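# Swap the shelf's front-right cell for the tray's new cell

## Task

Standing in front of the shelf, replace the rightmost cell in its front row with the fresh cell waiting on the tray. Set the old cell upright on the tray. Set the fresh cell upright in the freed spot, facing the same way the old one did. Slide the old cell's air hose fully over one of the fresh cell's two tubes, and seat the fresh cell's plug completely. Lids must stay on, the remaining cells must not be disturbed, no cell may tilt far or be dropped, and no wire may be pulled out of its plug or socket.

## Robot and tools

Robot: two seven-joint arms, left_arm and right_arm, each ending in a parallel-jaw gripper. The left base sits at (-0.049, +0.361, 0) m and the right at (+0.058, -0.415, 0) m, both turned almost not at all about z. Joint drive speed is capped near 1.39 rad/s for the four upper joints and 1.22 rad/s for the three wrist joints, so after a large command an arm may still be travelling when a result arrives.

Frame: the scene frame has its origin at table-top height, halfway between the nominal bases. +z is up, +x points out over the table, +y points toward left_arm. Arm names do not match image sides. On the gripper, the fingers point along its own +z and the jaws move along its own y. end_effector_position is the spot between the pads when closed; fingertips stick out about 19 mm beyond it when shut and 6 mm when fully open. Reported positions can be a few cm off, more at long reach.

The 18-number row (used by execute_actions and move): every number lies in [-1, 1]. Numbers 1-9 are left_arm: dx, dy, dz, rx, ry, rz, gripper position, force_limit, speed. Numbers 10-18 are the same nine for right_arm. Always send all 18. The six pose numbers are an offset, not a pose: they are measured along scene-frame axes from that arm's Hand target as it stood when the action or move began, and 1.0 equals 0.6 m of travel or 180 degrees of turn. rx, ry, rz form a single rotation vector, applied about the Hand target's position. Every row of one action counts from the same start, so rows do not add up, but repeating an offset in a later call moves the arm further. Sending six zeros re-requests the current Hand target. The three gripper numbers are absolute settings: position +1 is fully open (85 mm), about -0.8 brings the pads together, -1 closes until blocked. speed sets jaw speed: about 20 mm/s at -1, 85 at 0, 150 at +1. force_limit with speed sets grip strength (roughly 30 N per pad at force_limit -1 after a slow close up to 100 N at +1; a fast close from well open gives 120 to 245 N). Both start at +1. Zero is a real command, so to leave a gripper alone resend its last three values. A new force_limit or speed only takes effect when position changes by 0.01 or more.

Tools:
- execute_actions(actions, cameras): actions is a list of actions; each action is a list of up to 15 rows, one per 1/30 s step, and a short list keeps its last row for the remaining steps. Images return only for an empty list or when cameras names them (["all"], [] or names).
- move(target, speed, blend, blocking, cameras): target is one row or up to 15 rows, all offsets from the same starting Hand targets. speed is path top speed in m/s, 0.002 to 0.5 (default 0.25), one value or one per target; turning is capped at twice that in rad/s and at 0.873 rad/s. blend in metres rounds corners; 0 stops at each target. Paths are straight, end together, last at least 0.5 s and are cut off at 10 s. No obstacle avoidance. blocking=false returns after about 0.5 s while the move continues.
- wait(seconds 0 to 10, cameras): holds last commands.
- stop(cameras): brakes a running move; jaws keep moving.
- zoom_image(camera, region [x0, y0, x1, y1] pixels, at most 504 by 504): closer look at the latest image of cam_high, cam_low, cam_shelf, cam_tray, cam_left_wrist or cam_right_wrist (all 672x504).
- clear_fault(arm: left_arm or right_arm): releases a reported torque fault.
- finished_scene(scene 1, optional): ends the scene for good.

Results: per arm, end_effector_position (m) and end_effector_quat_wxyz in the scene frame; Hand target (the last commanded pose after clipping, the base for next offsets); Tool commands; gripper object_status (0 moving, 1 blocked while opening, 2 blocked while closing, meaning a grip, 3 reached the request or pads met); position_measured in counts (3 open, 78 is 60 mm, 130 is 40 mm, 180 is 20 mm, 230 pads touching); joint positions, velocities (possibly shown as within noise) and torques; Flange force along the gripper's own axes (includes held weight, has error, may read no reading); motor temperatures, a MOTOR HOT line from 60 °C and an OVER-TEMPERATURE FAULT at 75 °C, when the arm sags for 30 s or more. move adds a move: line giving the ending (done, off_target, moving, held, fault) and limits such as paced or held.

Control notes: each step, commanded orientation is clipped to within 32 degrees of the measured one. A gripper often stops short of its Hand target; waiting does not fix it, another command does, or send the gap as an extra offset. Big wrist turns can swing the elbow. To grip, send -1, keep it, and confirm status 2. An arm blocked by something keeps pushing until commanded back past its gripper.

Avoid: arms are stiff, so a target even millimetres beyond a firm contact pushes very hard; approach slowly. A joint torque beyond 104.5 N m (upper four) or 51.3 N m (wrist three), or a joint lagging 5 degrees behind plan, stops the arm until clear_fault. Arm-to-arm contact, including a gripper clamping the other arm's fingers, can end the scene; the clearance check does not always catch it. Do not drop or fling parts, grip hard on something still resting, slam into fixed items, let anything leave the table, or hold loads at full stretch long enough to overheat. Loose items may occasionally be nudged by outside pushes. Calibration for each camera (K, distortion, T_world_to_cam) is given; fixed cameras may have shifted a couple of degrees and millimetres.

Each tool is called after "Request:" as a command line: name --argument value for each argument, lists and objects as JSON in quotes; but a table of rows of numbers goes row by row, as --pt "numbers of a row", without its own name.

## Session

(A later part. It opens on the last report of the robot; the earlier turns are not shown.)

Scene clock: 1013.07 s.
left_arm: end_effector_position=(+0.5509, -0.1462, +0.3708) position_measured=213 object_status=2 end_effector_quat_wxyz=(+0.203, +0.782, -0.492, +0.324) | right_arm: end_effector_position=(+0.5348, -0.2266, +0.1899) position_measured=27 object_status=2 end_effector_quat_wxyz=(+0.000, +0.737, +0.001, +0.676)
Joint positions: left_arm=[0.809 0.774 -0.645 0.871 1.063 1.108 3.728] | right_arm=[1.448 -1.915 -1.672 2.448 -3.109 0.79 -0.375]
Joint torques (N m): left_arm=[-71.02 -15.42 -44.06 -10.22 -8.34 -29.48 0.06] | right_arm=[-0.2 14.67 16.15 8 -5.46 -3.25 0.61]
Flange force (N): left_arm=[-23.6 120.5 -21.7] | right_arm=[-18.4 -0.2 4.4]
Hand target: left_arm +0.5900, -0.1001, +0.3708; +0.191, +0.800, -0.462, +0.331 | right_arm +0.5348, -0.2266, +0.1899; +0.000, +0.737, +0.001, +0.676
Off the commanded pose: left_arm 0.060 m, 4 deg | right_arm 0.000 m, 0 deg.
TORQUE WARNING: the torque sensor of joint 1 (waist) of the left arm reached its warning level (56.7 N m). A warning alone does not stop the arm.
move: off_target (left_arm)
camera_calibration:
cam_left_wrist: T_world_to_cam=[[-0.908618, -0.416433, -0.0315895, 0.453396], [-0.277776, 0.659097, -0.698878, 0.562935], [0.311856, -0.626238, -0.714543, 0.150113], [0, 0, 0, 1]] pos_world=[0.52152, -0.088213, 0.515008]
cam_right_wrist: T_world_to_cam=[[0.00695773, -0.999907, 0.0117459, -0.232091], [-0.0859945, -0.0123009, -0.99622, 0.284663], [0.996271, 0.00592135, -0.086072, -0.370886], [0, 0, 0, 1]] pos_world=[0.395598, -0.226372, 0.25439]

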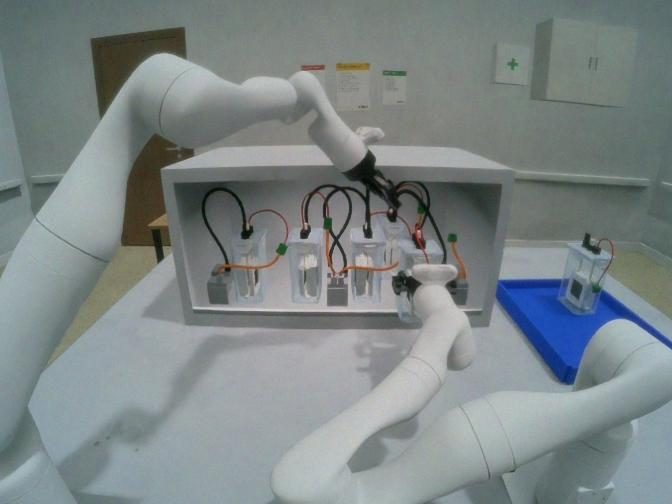

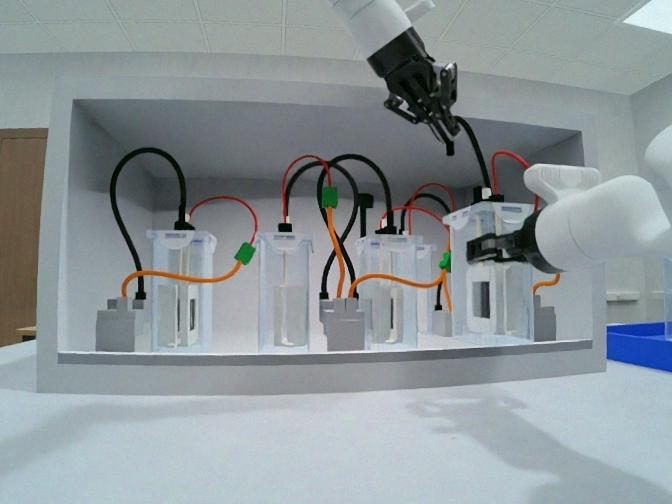

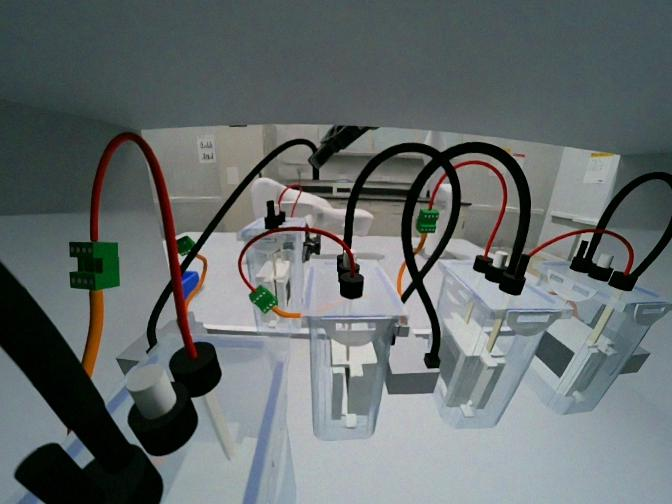

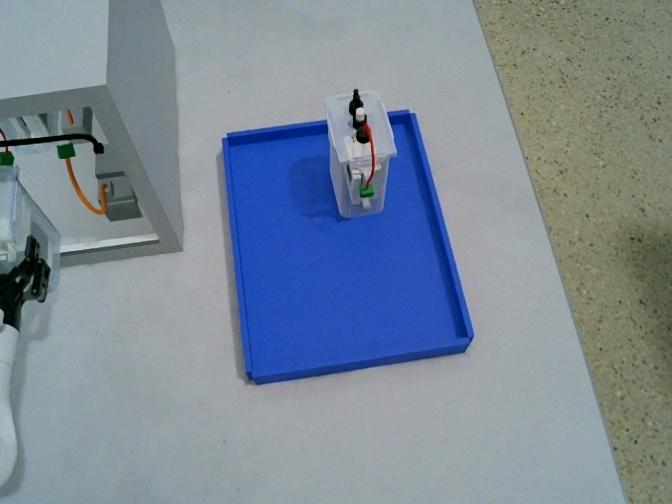

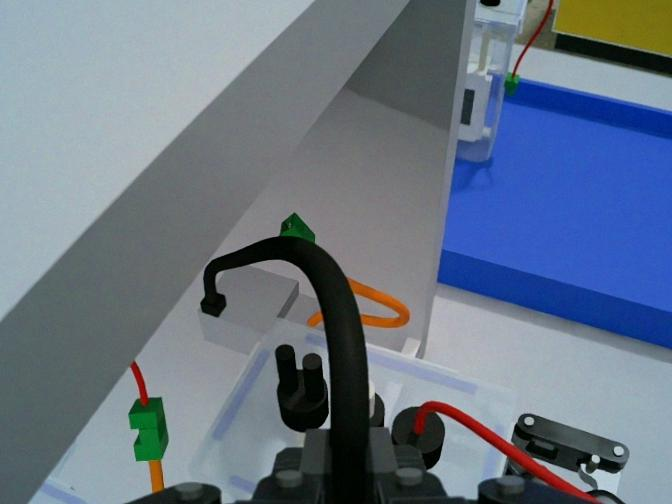

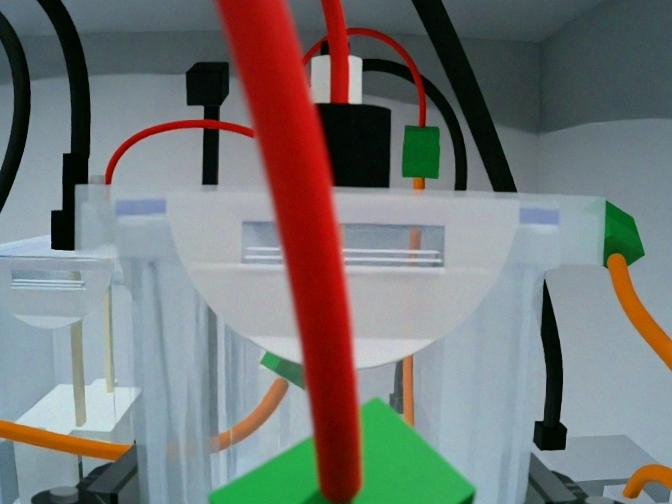

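Request:
move --target '[-0.033,-0.15,-0.0,0,0,0.1,-1,0.5,-1,0,0,0.0,0,0,0,-1,1,-1]' --speed 0.15 --cameras '["cam_shelf","cam_left_wrist","cam_low"]'

Scene clock: 1017.30 s.
left_arm: end_effector_position=(+0.5702, -0.1900, +0.3708) position_measured=213 object_status=2 end_effector_quat_wxyz=(+0.137, +0.863, -0.331, +0.357) | right_arm: end_effector_position=(+0.5348, -0.2266, +0.1899) position_measured=27 object_status=2 end_effector_quat_wxyz=(+0.000, +0.737, +0.001, +0.676)
Joint positions: left_arm=[1.028 0.877 -0.917 0.758 0.952 0.979 4.304] | right_arm=[1.448 -1.915 -1.672 2.448 -3.109 0.79 -0.375]
Joint torques (N m): left_arm=[-16.83 -23.75 -11.78 -10.27 -1.38 -11.29 -1.03] | right_arm=[-0.23 14.66 16.15 7.9 -5.52 -3.24 0.6]
Flange force (N): left_arm=[-22.4 23.2 -22.6] | right_arm=[-18.2 -0.1 4.2]
Hand target: left_arm +0.5702, -0.1900, +0.3708; +0.137, +0.863, -0.331, +0.357 | right_arm +0.5348, -0.2266, +0.1899; +0.000, +0.737, +0.001, +0.676
Off the commanded pose: left_arm 0.000 m, 0 deg | right_arm 0.000 m, 0 deg.
TORQUE WARNING: the torque sensor of joint 1 (waist) of the left arm reached its warning level (56.7 N m). A warning alone does not stop the arm.
move: done
camera_calibration:
cam_left_wrist: T_world_to_cam=[[-0.682655, -0.730088, -0.0308994, 0.264038], [-0.507497, 0.504101, -0.698805, 0.698722], [0.525765, -0.461361, -0.714645, 0.025999], [0, 0, 0, 1]] pos_world=[0.521177, -0.147461, 0.515009]
Images, in order (width x height): cam_low 672x504, cam_shelf 672x504, cam_left_wrist 672x504.

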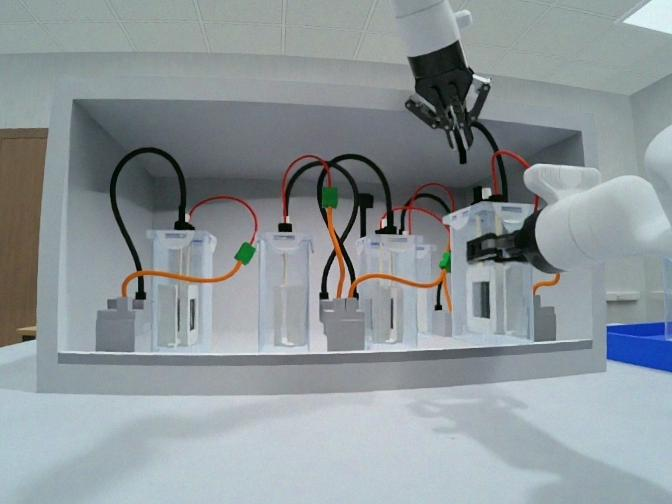

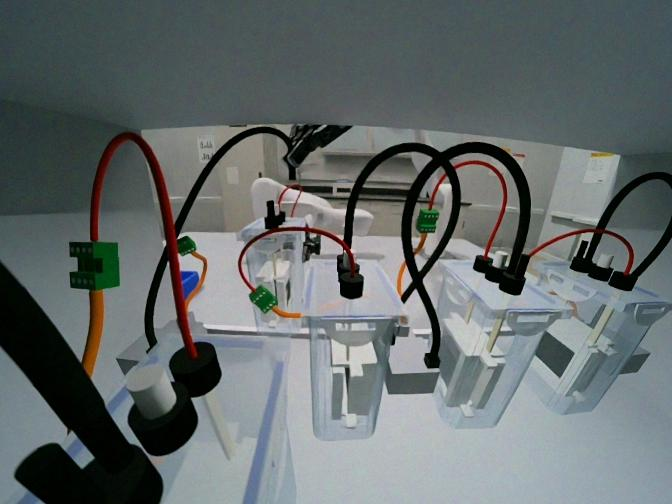

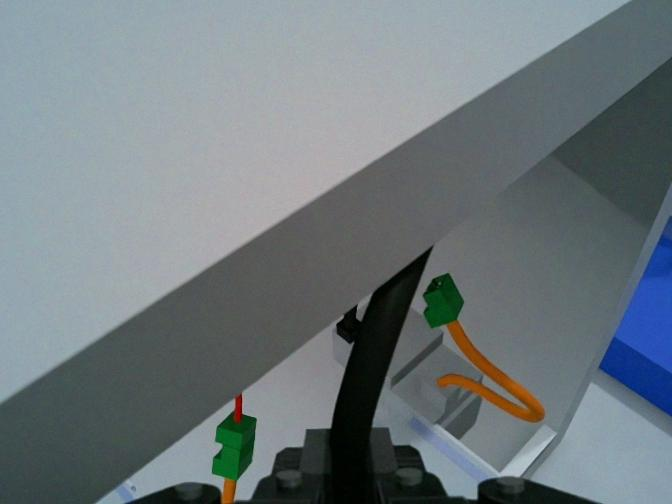

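Request:
move --pt "0.013 -0.06 0 0 0 0.0944 -1 0.5 -1 0 0 0.0 0 0 0 -1 1 -1" --pt "0.013 -0.06 0 0 0 0.0944 -1 0.5 -1 -0.075 0.011 0.0 0 0 0 -1 1 -1" --speed 0.06 --cameras '["cam_shelf","cam_left_wrist","cam_low","cam_high"]'

Scene clock: 1039.47 s.
left_arm: end_effector_position=(+0.5780, -0.2260, +0.3708) position_measured=213 object_status=2 end_effector_quat_wxyz=(+0.083, +0.902, -0.200, +0.373) | right_arm: end_effector_position=(+0.4899, -0.2200, +0.1899) position_measured=27 object_status=2 end_effector_quat_wxyz=(+0.000, +0.737, +0.001, +0.676)
Joint positions: left_arm=[1.036 1.042 -1.108 0.369 0.804 1.139 4.922] | right_arm=[1.286 -1.901 -1.719 2.515 -3.094 0.705 -0.392]
Joint torques (N m): left_arm=[0.91 -30.42 -2.87 -5.8 -0.45 -2.29 0.27] | right_arm=[-0.2 12.75 15.24 8.18 -4.95 -3.3 0.59]
Flange force (N): left_arm=no reading | right_arm=[-18.6 -0.7 4.2]
Hand target: left_arm +0.5780, -0.2260, +0.3708; +0.083, +0.902, -0.200, +0.373 | right_arm +0.4898, -0.2200, +0.1899; +0.000, +0.737, +0.001, +0.676
Off the commanded pose: left_arm 0.000 m, 0 deg | right_arm 0.000 m, 0 deg.
move: done
camera_calibration:
cam_left_wrist: T_world_to_cam=[[-0.439606, -0.897659, -0.0308897, 0.0646152], [-0.632705, 0.333895, -0.698712, 0.75464], [0.63752, -0.287614, -0.714736, -0.0199558], [0, 0, 0, 1]] pos_world=[0.518592, -0.199708, 0.515009]
Images, in order (width x height): cam_high 672x504, cam_low 672x504, cam_shelf 672x504, cam_left_wrist 672x504.

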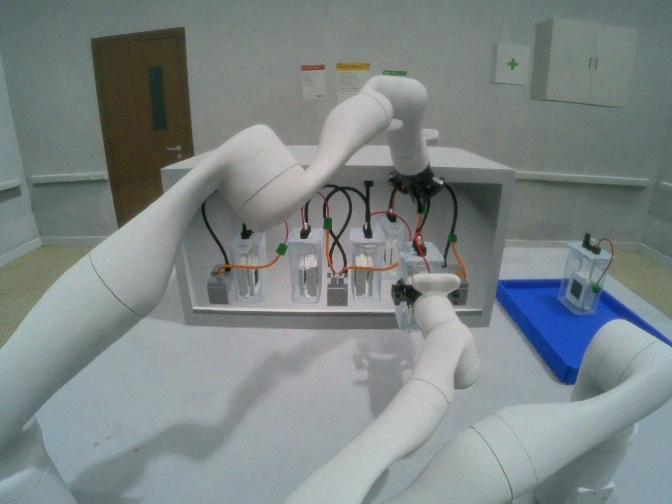

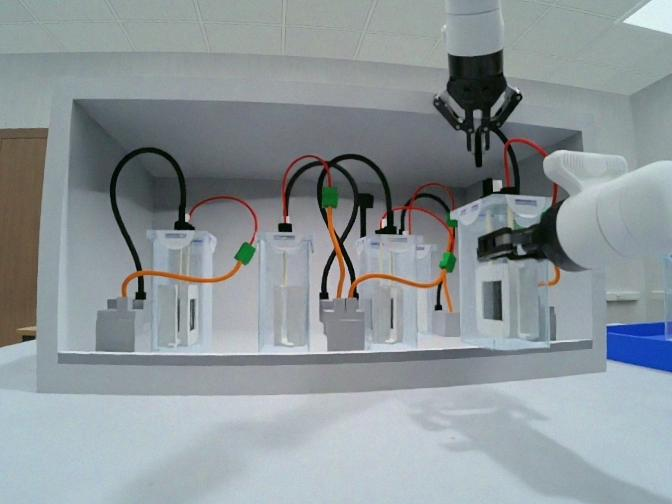

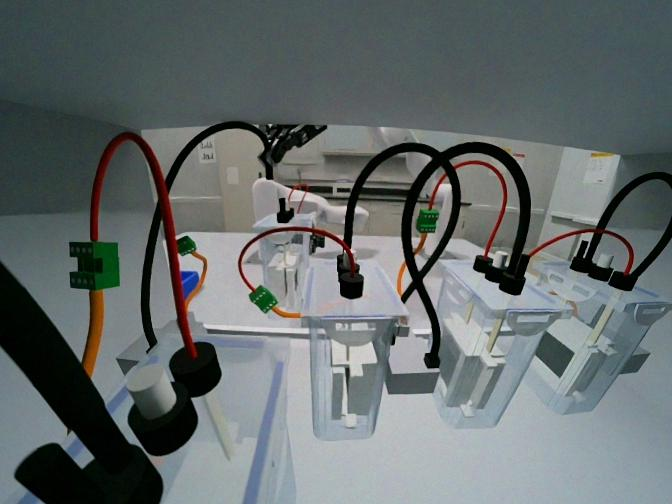

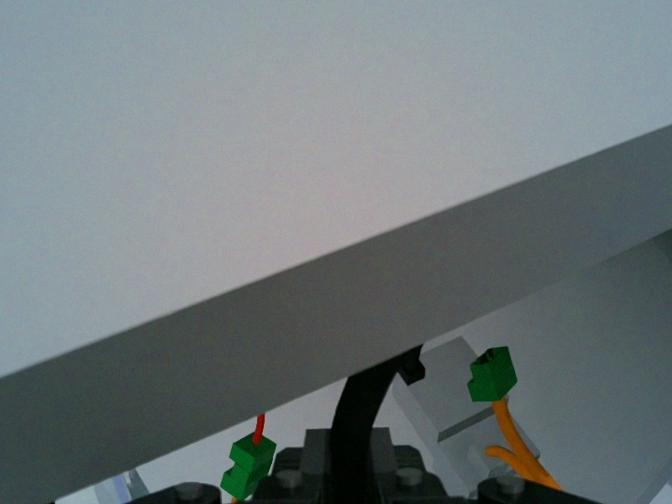

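Request:
move --pt "0 0 0 0 0 0 -1 0.5 -1 -0.0163 -0.033 -0.1 0 0 0 -1 1 -1" --pt "0 0 0 0 0 0 -1 0.5 -1 -0.033 -0.367 -0.1 0 0 -0.222 -1 1 -1" --pt "0 0 0 0 0 0 -1 0.5 -1 -0.033 -0.367 0.483 0 0 -0.222 -1 1 -1" --speed '[0.06,0.08,0.1]' --blend '[0.01,0.01,0]' --cameras '["cam_tray","cam_right_wrist","cam_low","cam_high"]'

Scene clock: 1065.73 s.
left_arm: end_effector_position=(+0.5780, -0.2260, +0.3708) position_measured=213 object_status=2 end_effector_quat_wxyz=(+0.083, +0.902, -0.200, +0.373) | right_arm: end_effector_position=(+0.4700, -0.4402, +0.4797) position_measured=27 object_status=2 end_effector_quat_wxyz=(+0.231, +0.693, -0.251, +0.635)
Joint positions: left_arm=[1.036 1.042 -1.108 0.369 0.804 1.139 4.922] | right_arm=[1.335 -0.982 -1.149 2.225 -2.549 -0.177 0.102]
Joint torques (N m): left_arm=[0.95 -30.4 -2.85 -5.81 -0.43 -2.29 0.28] | right_arm=[-0.01 6.17 11.98 -14.53 1.49 0.79 0.66]
Flange force (N): left_arm=no reading | right_arm=[-18.1 0.9 1.5]
Hand target: left_arm +0.5780, -0.2260, +0.3708; +0.083, +0.902, -0.200, +0.373 | right_arm +0.4700, -0.4402, +0.4797; +0.231, +0.693, -0.251, +0.635
Off the commanded pose: left_arm 0.000 m, 0 deg | right_arm 0.000 m, 0 deg.
move: done
camera_calibration:
cam_right_wrist: T_world_to_cam=[[-0.636864, -0.770886, 0.0118074, -0.0452143], [-0.073774, 0.0456891, -0.996228, 0.584969], [0.767438, -0.635333, -0.0859691, -0.454878], [0, 0, 0, 1]] pos_world=[0.363451, -0.350581, 0.544191]
Images, in order (width x height): cam_high 672x504, cam_low 672x504, cam_tray 672x504, cam_right_wrist 672x504.

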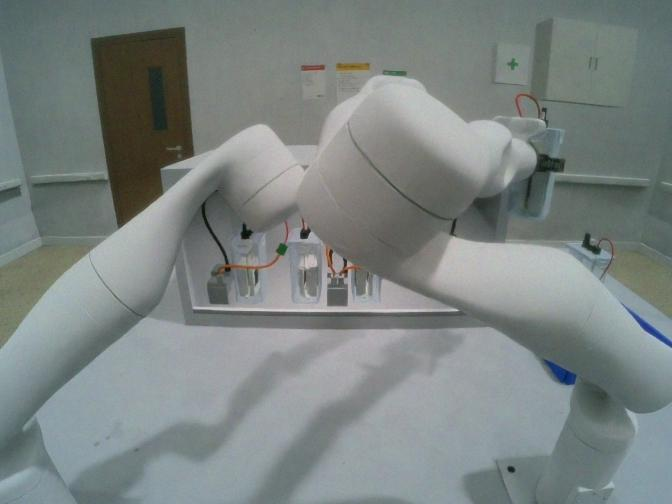

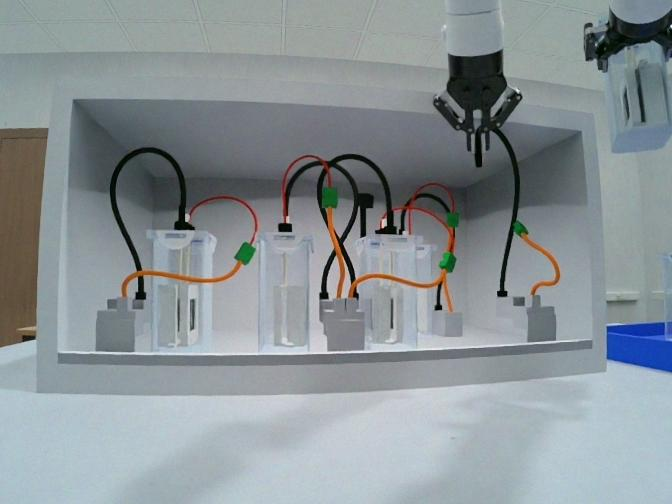

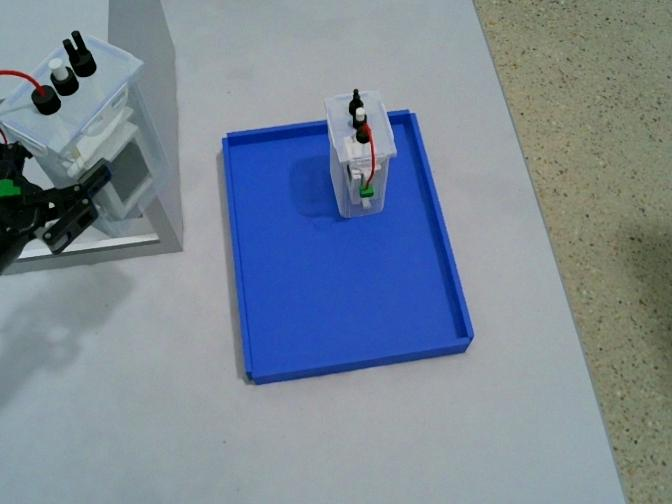

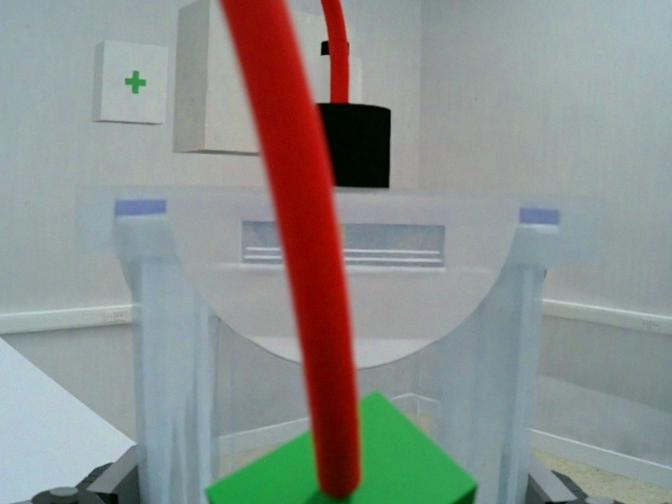

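Request:
move --pt "0 0 0 0 0 0 -1 0.5 -1 0.02 -0.325 0.0 0 0 0.222 -1 1 -1" --speed 0.12 --cameras '["cam_tray","cam_high"]'

Scene clock: 1079.00 s.
left_arm: end_effector_position=(+0.5780, -0.2260, +0.3708) position_measured=213 object_status=2 end_effector_quat_wxyz=(+0.083, +0.902, -0.200, +0.373) | right_arm: end_effector_position=(+0.4820, -0.6352, +0.4797) position_measured=27 object_status=2 end_effector_quat_wxyz=(+0.000, +0.737, +0.001, +0.676)
Joint positions: left_arm=[1.036 1.042 -1.108 0.369 0.804 1.139 4.922] | right_arm=[1.703 0.034 -0.715 2.228 -1.88 1.056 0.746]
Joint torques (N m): left_arm=[0.9 -30.43 -2.86 -5.83 -0.43 -2.27 0.28] | right_arm=[-0.2 -8.23 -0.97 -15.98 -5.6 5.65 0.53]
Flange force (N): left_arm=no reading | right_arm=[-13.4 -0.6 -2.3]
Hand target: left_arm +0.5780, -0.2260, +0.3708; +0.083, +0.902, -0.200, +0.373 | right_arm +0.4820, -0.6352, +0.4797; +0.000, +0.737, +0.001, +0.676
Off the commanded pose: left_arm 0.000 m, 0 deg | right_arm 0.000 m, 0 deg.
move: done
Images, in order (width x height): cam_high 672x504, cam_tray 672x504.

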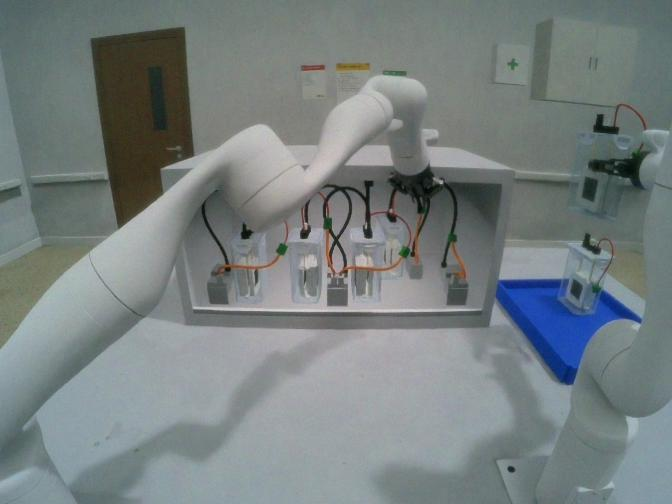

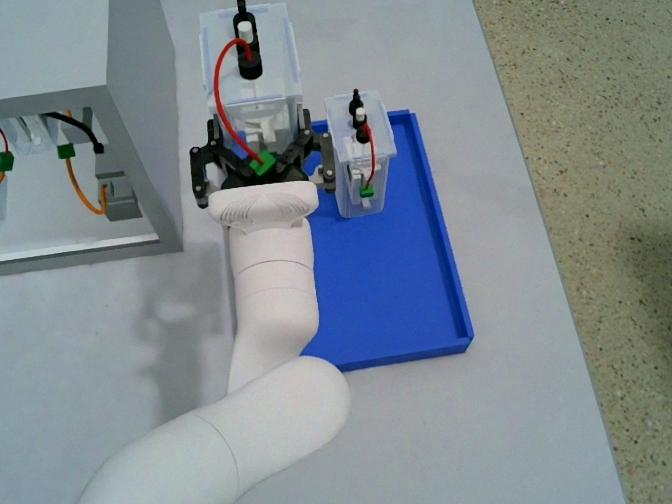

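Request:
move --pt "0 0 0 0 0 0 -1 0.5 -1 0.0 0.0 -0.53 0 0 0 -1 1 -1" --speed 0.12 --cameras '["cam_tray","cam_high","cam_right_wrist","cam_low"]'

Scene clock: 1087.27 s.
left_arm: end_effector_position=(+0.5780, -0.2260, +0.3708) position_measured=213 object_status=2 end_effector_quat_wxyz=(+0.083, +0.902, -0.200, +0.373) | right_arm: end_effector_position=(+0.4820, -0.6352, +0.1618) position_measured=27 object_status=2 end_effector_quat_wxyz=(+0.000, +0.737, +0.001, +0.676)
Joint positions: left_arm=[1.036 1.042 -1.108 0.369 0.804 1.139 4.922] | right_arm=[1.398 1.162 -0.502 2.446 -2.172 1.277 2.155]
Joint torques (N m): left_arm=[0.9 -30.41 -2.82 -5.84 -0.45 -2.28 0.28] | right_arm=[-0.27 -19.55 -11.85 2.91 4.55 6.97 0.59]
Flange force (N): left_arm=no reading | right_arm=[-16.2 4.6 1.2]
Hand target: left_arm +0.5780, -0.2260, +0.3708; +0.083, +0.902, -0.200, +0.373 | right_arm +0.4820, -0.6352, +0.1617; +0.000, +0.737, +0.001, +0.676
Off the commanded pose: left_arm 0.000 m, 0 deg | right_arm 0.000 m, 0 deg.
move: done
camera_calibration:
cam_right_wrist: T_world_to_cam=[[0.00696475, -0.999906, 0.0118459, -0.63998], [-0.0858947, -0.0124006, -0.996227, 0.247007], [0.99628, 0.00592097, -0.085973, -0.318308], [0, 0, 0, 1]] pos_world=[0.342798, -0.634972, 0.226291]
Images, in order (width x height): cam_high 672x504, cam_low 672x504, cam_tray 672x504, cam_right_wrist 672x504.

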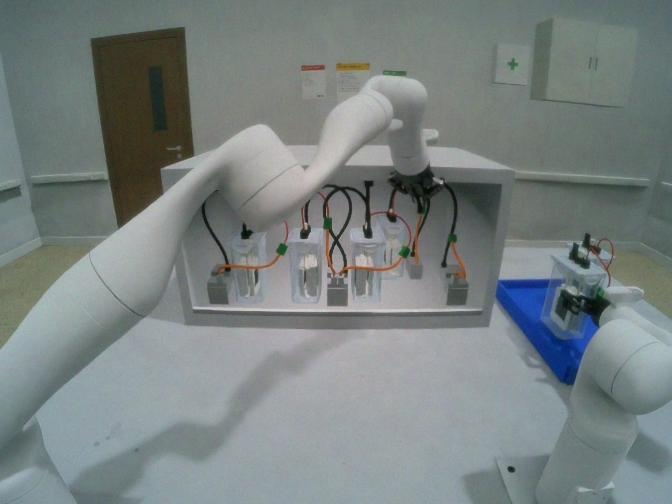

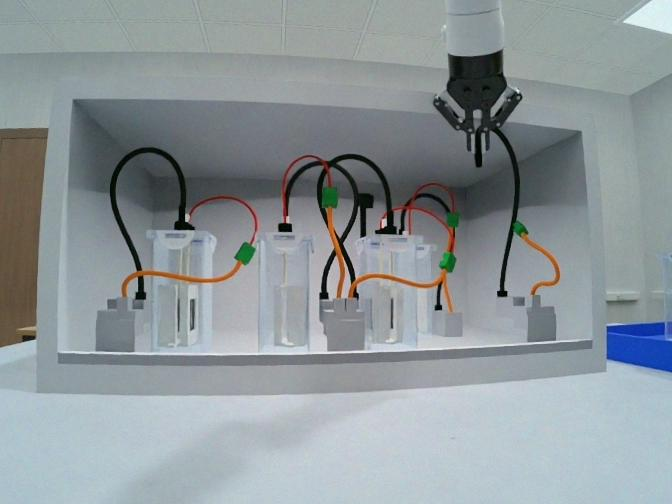

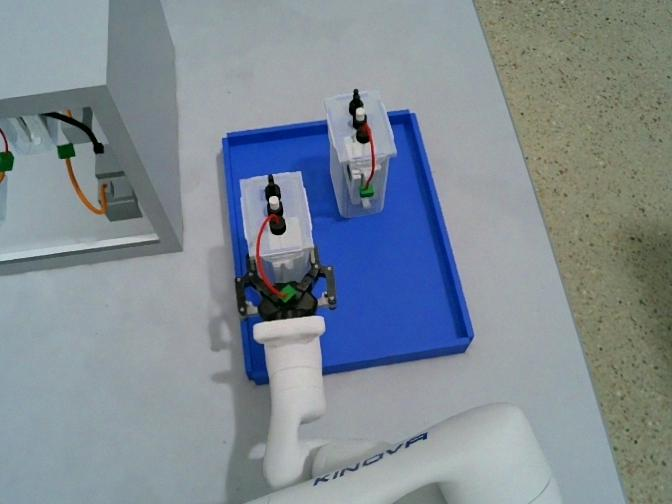

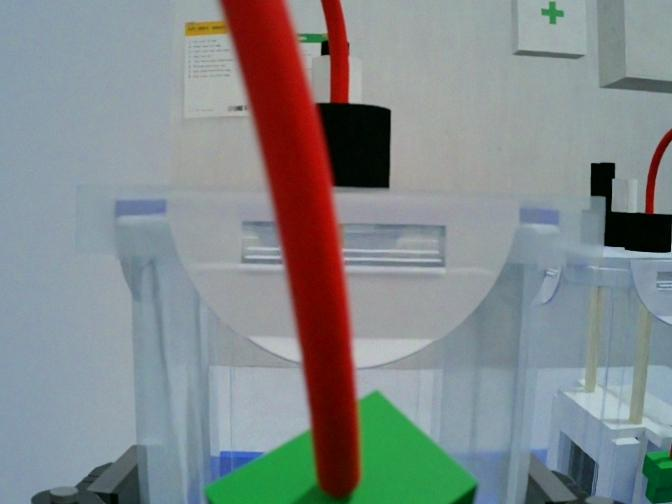

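Request:
move --pt "0 0 0 0 0 0 -1 0.5 -1 0.0 -0.0133 -0.03 0 0 0 -1 1 -1" --speed 0.05

Request:
move --pt "0 0 0 0 0 0 -1 0.5 -1 0.0 0 -0.0133 0 0 0 -1 1 -1" --speed 0.02 --cameras '["cam_tray","cam_high"]'

Request:
zoom_image --camera "cam_high" --region '[500, 220, 620, 360]'

Scene clock: 1094.47 s.
left_arm: end_effector_position=(+0.5780, -0.2260, +0.3708) position_measured=213 object_status=2 end_effector_quat_wxyz=(+0.083, +0.902, -0.200, +0.373) | right_arm: end_effector_position=(+0.4820, -0.6431, +0.1438) position_measured=27 object_status=2 end_effector_quat_wxyz=(+0.000, +0.737, +0.001, +0.676)
Joint positions: left_arm=[1.036 1.042 -1.108 0.369 0.804 1.139 4.922] | right_arm=[1.406 1.209 -0.479 2.404 -2.134 1.27 2.154]
Joint torques (N m): left_arm=[0.93 -30.43 -2.85 -5.81 -0.46 -2.29 0.28] | right_arm=[-0.15 -20.44 -11.95 3.36 4.46 7 0.56]
Flange force (N): left_arm=no reading | right_arm=[-18.0 3.7 1.4]
Hand target: left_arm +0.5780, -0.2260, +0.3708; +0.083, +0.902, -0.200, +0.373 | right_arm +0.4820, -0.6432, +0.1437; +0.000, +0.737, +0.001, +0.676
Off the commanded pose: left_arm 0.000 m, 0 deg | right_arm 0.000 m, 0 deg.
move: done

Scene clock: 1095.23 s.
left_arm: end_effector_position=(+0.5780, -0.2260, +0.3708) position_measured=213 object_status=2 end_effector_quat_wxyz=(+0.083, +0.902, -0.200, +0.373) | right_arm: end_effector_position=(+0.4821, -0.6432, +0.1360) position_measured=27 object_status=2 end_effector_quat_wxyz=(+0.000, +0.737, +0.001, +0.676)
Joint positions: left_arm=[1.036 1.042 -1.108 0.369 0.804 1.139 4.922] | right_arm=[1.404 1.233 -0.472 2.393 -2.126 1.275 2.166]
Joint torques (N m): left_arm=[0.93 -30.4 -2.87 -5.83 -0.45 -2.28 0.28] | right_arm=[-1.16 -4.92 4.37 0.4 -4.25 -4.89 -0.55]
Flange force (N): left_arm=no reading | right_arm=[32.3 1.6 -12.1]
Hand target: left_arm +0.5780, -0.2260, +0.3708; +0.083, +0.902, -0.200, +0.373 | right_arm +0.4820, -0.6432, +0.1358; +0.000, +0.737, +0.001, +0.676
Off the commanded pose: left_arm 0.000 m, 0 deg | right_arm 0.000 m, 0 deg.
move: done
Images, in order (width x height): cam_high 672x504, cam_tray 672x504.

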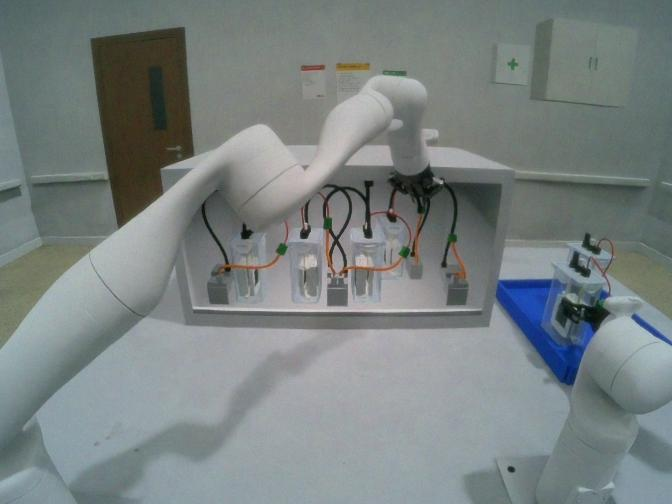

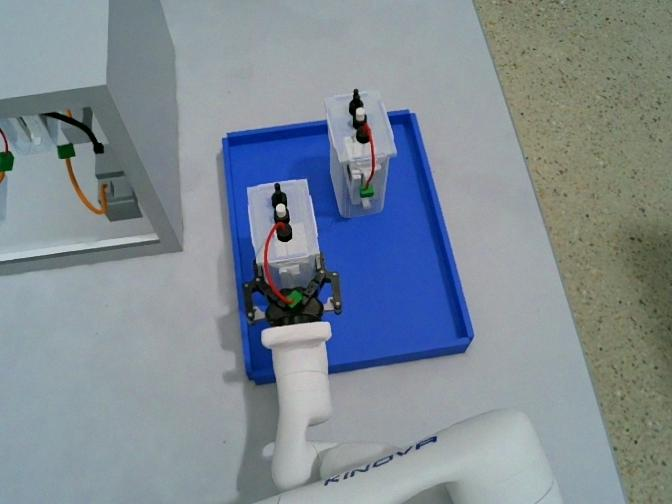

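Scaled by 3.600 from the camera's 672x504 image, which has a finer 960x720 frame.

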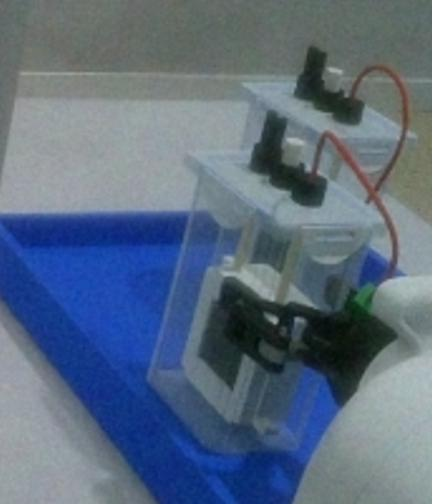

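Request:
move --pt "0 0 0 0 0 0 -1 0.5 -1 0.0 0 0.003 0 0 0 -1 1 -1" --speed 0.02

Scene clock: 1102.13 s.
left_arm: end_effector_position=(+0.5780, -0.2260, +0.3708) position_measured=213 object_status=2 end_effector_quat_wxyz=(+0.083, +0.902, -0.200, +0.373) | right_arm: end_effector_position=(+0.4820, -0.6431, +0.1375) position_measured=27 object_status=2 end_effector_quat_wxyz=(+0.000, +0.737, +0.001, +0.676)
Joint positions: left_arm=[1.036 1.042 -1.108 0.369 0.804 1.139 4.922] | right_arm=[1.405 1.228 -0.473 2.396 -2.128 1.273 2.164]
Joint torques (N m): left_arm=[0.92 -30.4 -2.83 -5.84 -0.46 -2.28 0.27] | right_arm=[0.65 -11.48 -1.89 3.97 0.17 0.35 -0.37]
Flange force (N): left_arm=no reading | right_arm=[9.7 3.6 2.8]
Hand target: left_arm +0.5780, -0.2260, +0.3708; +0.083, +0.902, -0.200, +0.373 | right_arm +0.4820, -0.6432, +0.1376; +0.000, +0.737, +0.001, +0.676
Off the commanded pose: left_arm 0.000 m, 0 deg | right_arm 0.000 m, 0 deg.
move: done

Request:
move --pt "0 0 0 0 0 0 -1 0.5 -1 0.0 0 0.001 0 0 0 1 1 -1" --speed 0.02 --cameras '["cam_tray","cam_right_wrist"]'

Scene clock: 1106.27 s.
left_arm: end_effector_position=(+0.5780, -0.2260, +0.3708) position_measured=213 object_status=2 end_effector_quat_wxyz=(+0.083, +0.902, -0.200, +0.373) | right_arm: end_effector_position=(+0.4820, -0.6432, +0.1382) position_measured=3 object_status=0 end_effector_quat_wxyz=(+0.000, +0.737, +0.001, +0.676)
Joint positions: left_arm=[1.036 1.042 -1.108 0.369 0.804 1.139 4.922] | right_arm=[1.405 1.226 -0.474 2.396 -2.128 1.273 2.163]
Joint torques (N m): left_arm=[0.94 -30.44 -2.86 -5.83 -0.43 -2.27 0.28] | right_arm=[-0.19 -15.11 -5.35 3.13 1.56 2.31 0.53]
Flange force (N): left_arm=no reading | right_arm=[0.0 3.9 -0.1]
Hand target: left_arm +0.5780, -0.2260, +0.3708; +0.083, +0.902, -0.200, +0.373 | right_arm +0.4820, -0.6432, +0.1382; +0.000, +0.737, +0.001, +0.676
Off the commanded pose: left_arm 0.000 m, 0 deg | right_arm 0.000 m, 0 deg.
move: done
camera_calibration:
cam_right_wrist: T_world_to_cam=[[0.00686509, -0.999906, 0.0118541, -0.647667], [-0.085896, -0.0124002, -0.996227, 0.223298], [0.99628, 0.00582097, -0.085973, -0.320363], [0, 0, 0, 1]] pos_world=[0.342798, -0.642972, 0.202591]
Images, in order (width x height): cam_tray 672x504, cam_right_wrist 672x504.

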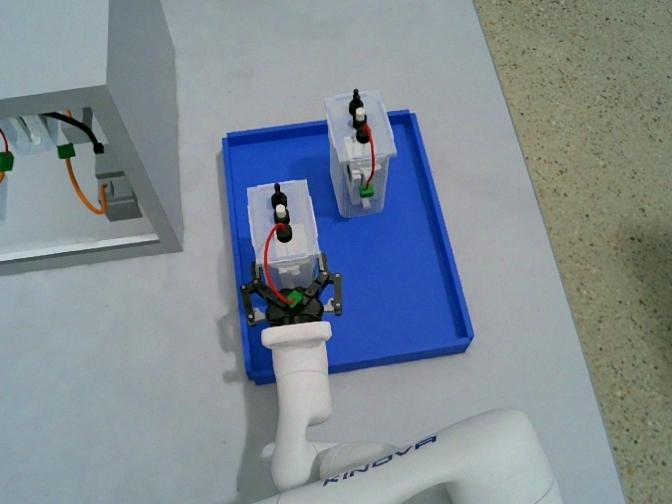

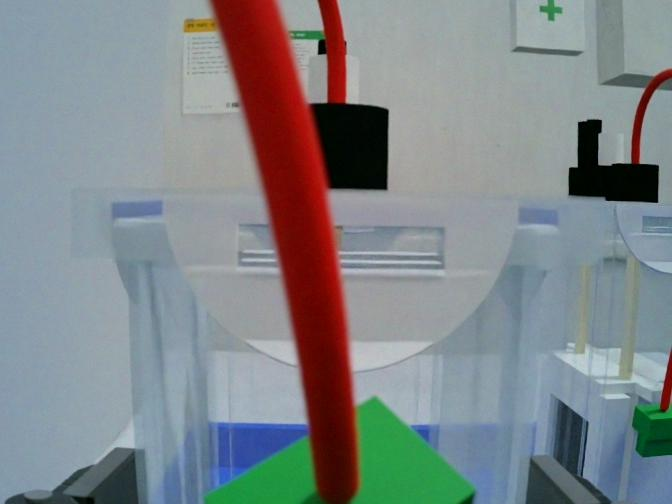

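Request:
move --pt "0 0 0 0 0 0 -1 0.5 -1 -0.15 0 0 0 0 0 1 1 -1" --pt "0 0 0 0 0 0 -1 0.5 -1 -0.08 -0.22 0.08 0 0 0 1 1 -1" --speed '[0.06,0.12]' --cameras '["cam_tray","cam_right_wrist"]'

Scene clock: 1113.77 s.
left_arm: end_effector_position=(+0.5780, -0.2260, +0.3708) position_measured=213 object_status=2 end_effector_quat_wxyz=(+0.083, +0.902, -0.200, +0.373) | right_arm: end_effector_position=(+0.4340, -0.7751, +0.1862) position_measured=3 object_status=3 end_effector_quat_wxyz=(+0.000, +0.737, +0.001, +0.676)
Joint positions: left_arm=[1.036 1.042 -1.108 0.369 0.804 1.139 4.922] | right_arm=[1.596 0.99 -0.37 2.104 -1.739 1.168 1.547]
Joint torques (N m): left_arm=[0.92 -30.42 -2.88 -5.82 -0.43 -2.3 0.28] | right_arm=[-0.23 -16.96 -4.9 -0.69 0.04 2.73 0.75]
Flange force (N): left_arm=no reading | right_arm=[1.3 4.1 -1.0]
Hand target: left_arm +0.5780, -0.2260, +0.3708; +0.083, +0.902, -0.200, +0.373 | right_arm +0.4340, -0.7752, +0.1862; +0.000, +0.737, +0.001, +0.676
Off the commanded pose: left_arm 0.000 m, 0 deg | right_arm 0.000 m, 0 deg.
move: done
camera_calibration:
cam_right_wrist: T_world_to_cam=[[0.00696479, -0.999906, 0.0118464, -0.779823], [-0.0858947, -0.0124011, -0.996227, 0.265466], [0.99628, 0.00592097, -0.085973, -0.26766], [0, 0, 0, 1]] pos_world=[0.294898, -0.774872, 0.250691]
Images, in order (width x height): cam_tray 672x504, cam_right_wrist 672x504.

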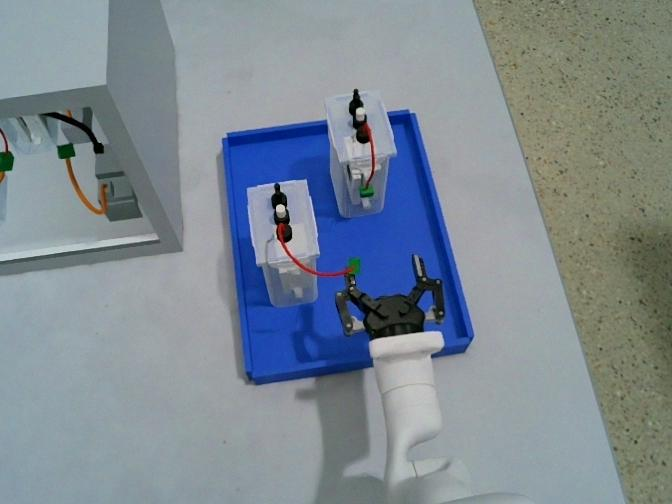

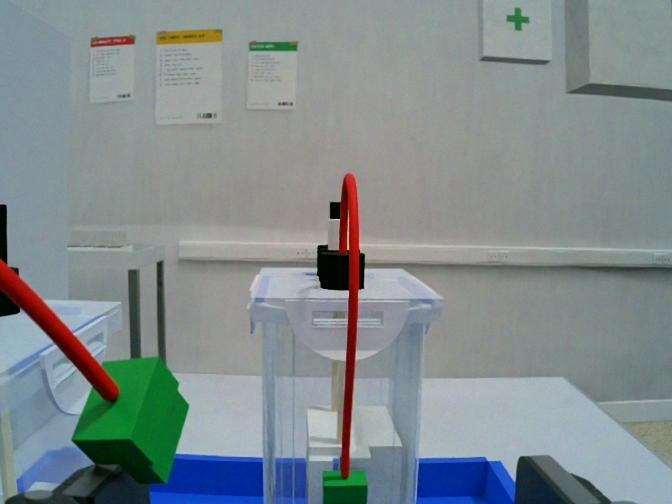

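Request:
move --pt "0 0 0 0 0 0 -1 0.5 -1 -0.12 0.02 -0.0 0 0 0 1 1 -1" --speed 0.08 --cameras '["cam_tray","cam_right_wrist"]'

Scene clock: 1119.60 s.
left_arm: end_effector_position=(+0.5780, -0.2260, +0.3708) position_measured=213 object_status=2 end_effector_quat_wxyz=(+0.083, +0.902, -0.200, +0.373) | right_arm: end_effector_position=(+0.3621, -0.7632, +0.1862) position_measured=3 object_status=3 end_effector_quat_wxyz=(+0.000, +0.737, +0.001, +0.676)
Joint positions: left_arm=[1.036 1.042 -1.108 0.369 0.804 1.139 4.922] | right_arm=[1.739 0.974 -0.295 2.164 -1.565 1.241 1.547]
Joint torques (N m): left_arm=[0.93 -30.44 -2.9 -5.82 -0.44 -2.29 0.28] | right_arm=[-0.31 -15.98 -4.5 0.34 -0.05 2.75 0.59]
Flange force (N): left_arm=no reading | right_arm=[1.2 3.8 -2.1]
Hand target: left_arm +0.5780, -0.2260, +0.3708; +0.083, +0.902, -0.200, +0.373 | right_arm +0.3620, -0.7632, +0.1862; +0.000, +0.737, +0.001, +0.676
Off the commanded pose: left_arm 0.000 m, 0 deg | right_arm 0.000 m, 0 deg.
move: done
camera_calibration:
cam_right_wrist: T_world_to_cam=[[0.00696479, -0.999906, 0.0118464, -0.767422], [-0.0858947, -0.0124011, -0.996227, 0.259429], [0.99628, 0.00592097, -0.085973, -0.195998], [0, 0, 0, 1]] pos_world=[0.222898, -0.762972, 0.250691]
Images, in order (width x height): cam_tray 672x504, cam_right_wrist 672x504.

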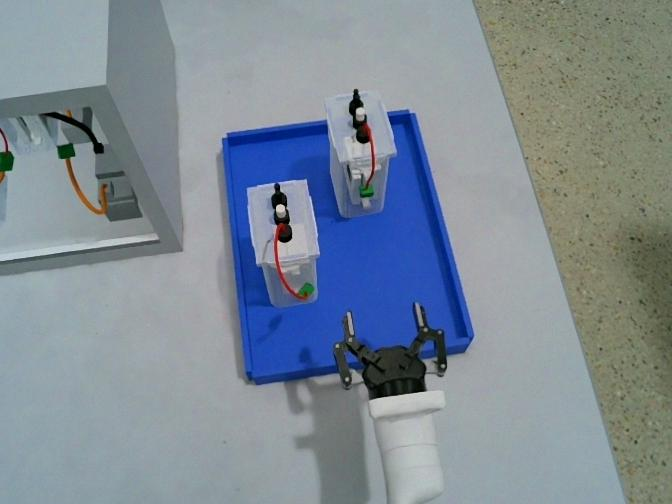

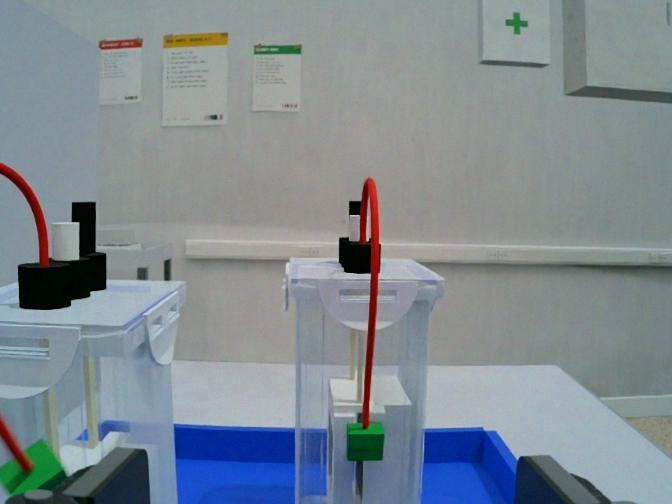

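Request:
zoom_image --camera "cam_right_wrist" --region '[260, 160, 480, 380]'

Request:
zoom_image --camera "cam_tray" --region '[310, 80, 410, 230]'

Scaled by 2.291.

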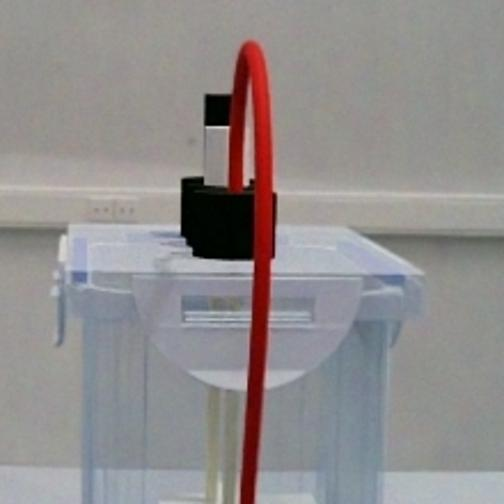

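Scaled by 3.360 from the camera's 672x504 image, which has a finer 960x720 frame.

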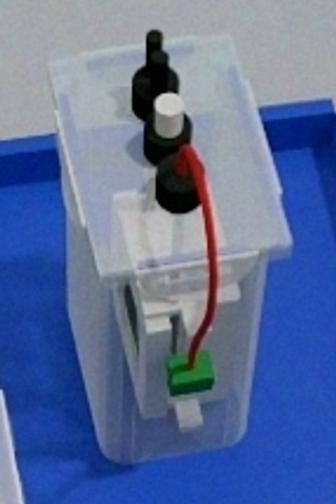

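Request:
move --pt "0 0 0 0 0 0 -1 0.5 -1 0.0 -0.023 -0.08 0 0 0 1 1 -1" --pt "0 0 0 0 0 0 -1 0.5 -1 0.28 -0.023 -0.08 0 0 0 1 1 -1" --speed '[0.08,0.1]' --blend '[0.01,0]' --cameras '["cam_tray","cam_right_wrist"]'

Scene clock: 1160.23 s.
left_arm: end_effector_position=(+0.5780, -0.2260, +0.3708) position_measured=213 object_status=2 end_effector_quat_wxyz=(+0.083, +0.902, -0.200, +0.373) | right_arm: end_effector_position=(+0.5300, -0.7770, +0.1382) position_measured=3 object_status=3 end_effector_quat_wxyz=(+0.000, +0.737, +0.001, +0.676)
Joint positions: left_arm=[1.036 1.042 -1.108 0.369 0.804 1.139 4.922] | right_arm=[1.414 1.146 -0.447 1.964 -1.933 1.08 1.65]
Joint torques (N m): left_arm=[0.9 -30.41 -2.83 -5.84 -0.43 -2.28 0.27] | right_arm=[-0.08 -18.79 -5.89 -1.03 0.42 2.66 0.56]
Flange force (N): left_arm=no reading | right_arm=[0.4 3.0 0.4]
Hand target: left_arm +0.5780, -0.2260, +0.3708; +0.083, +0.902, -0.200, +0.373 | right_arm +0.5300, -0.7770, +0.1382; +0.000, +0.737, +0.001, +0.676
Off the commanded pose: left_arm 0.000 m, 0 deg | right_arm 0.000 m, 0 deg.
move: done
camera_calibration:
cam_right_wrist: T_world_to_cam=[[0.00696475, -0.999906, 0.0118459, -0.781821], [-0.0858947, -0.0124006, -0.996227, 0.225761], [0.99628, 0.00592097, -0.085973, -0.367327], [0, 0, 0, 1]] pos_world=[0.390798, -0.776772, 0.202591]
Images, in order (width x height): cam_tray 672x504, cam_right_wrist 672x504.

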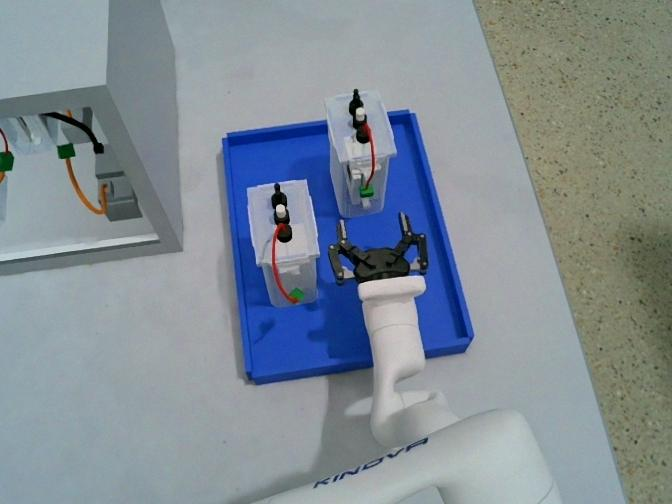

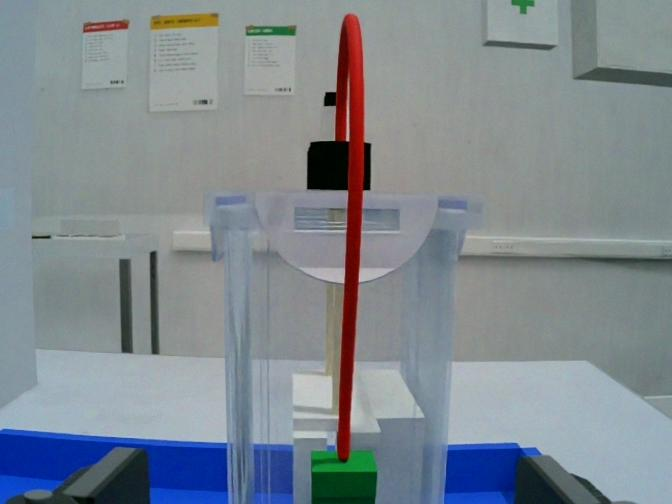

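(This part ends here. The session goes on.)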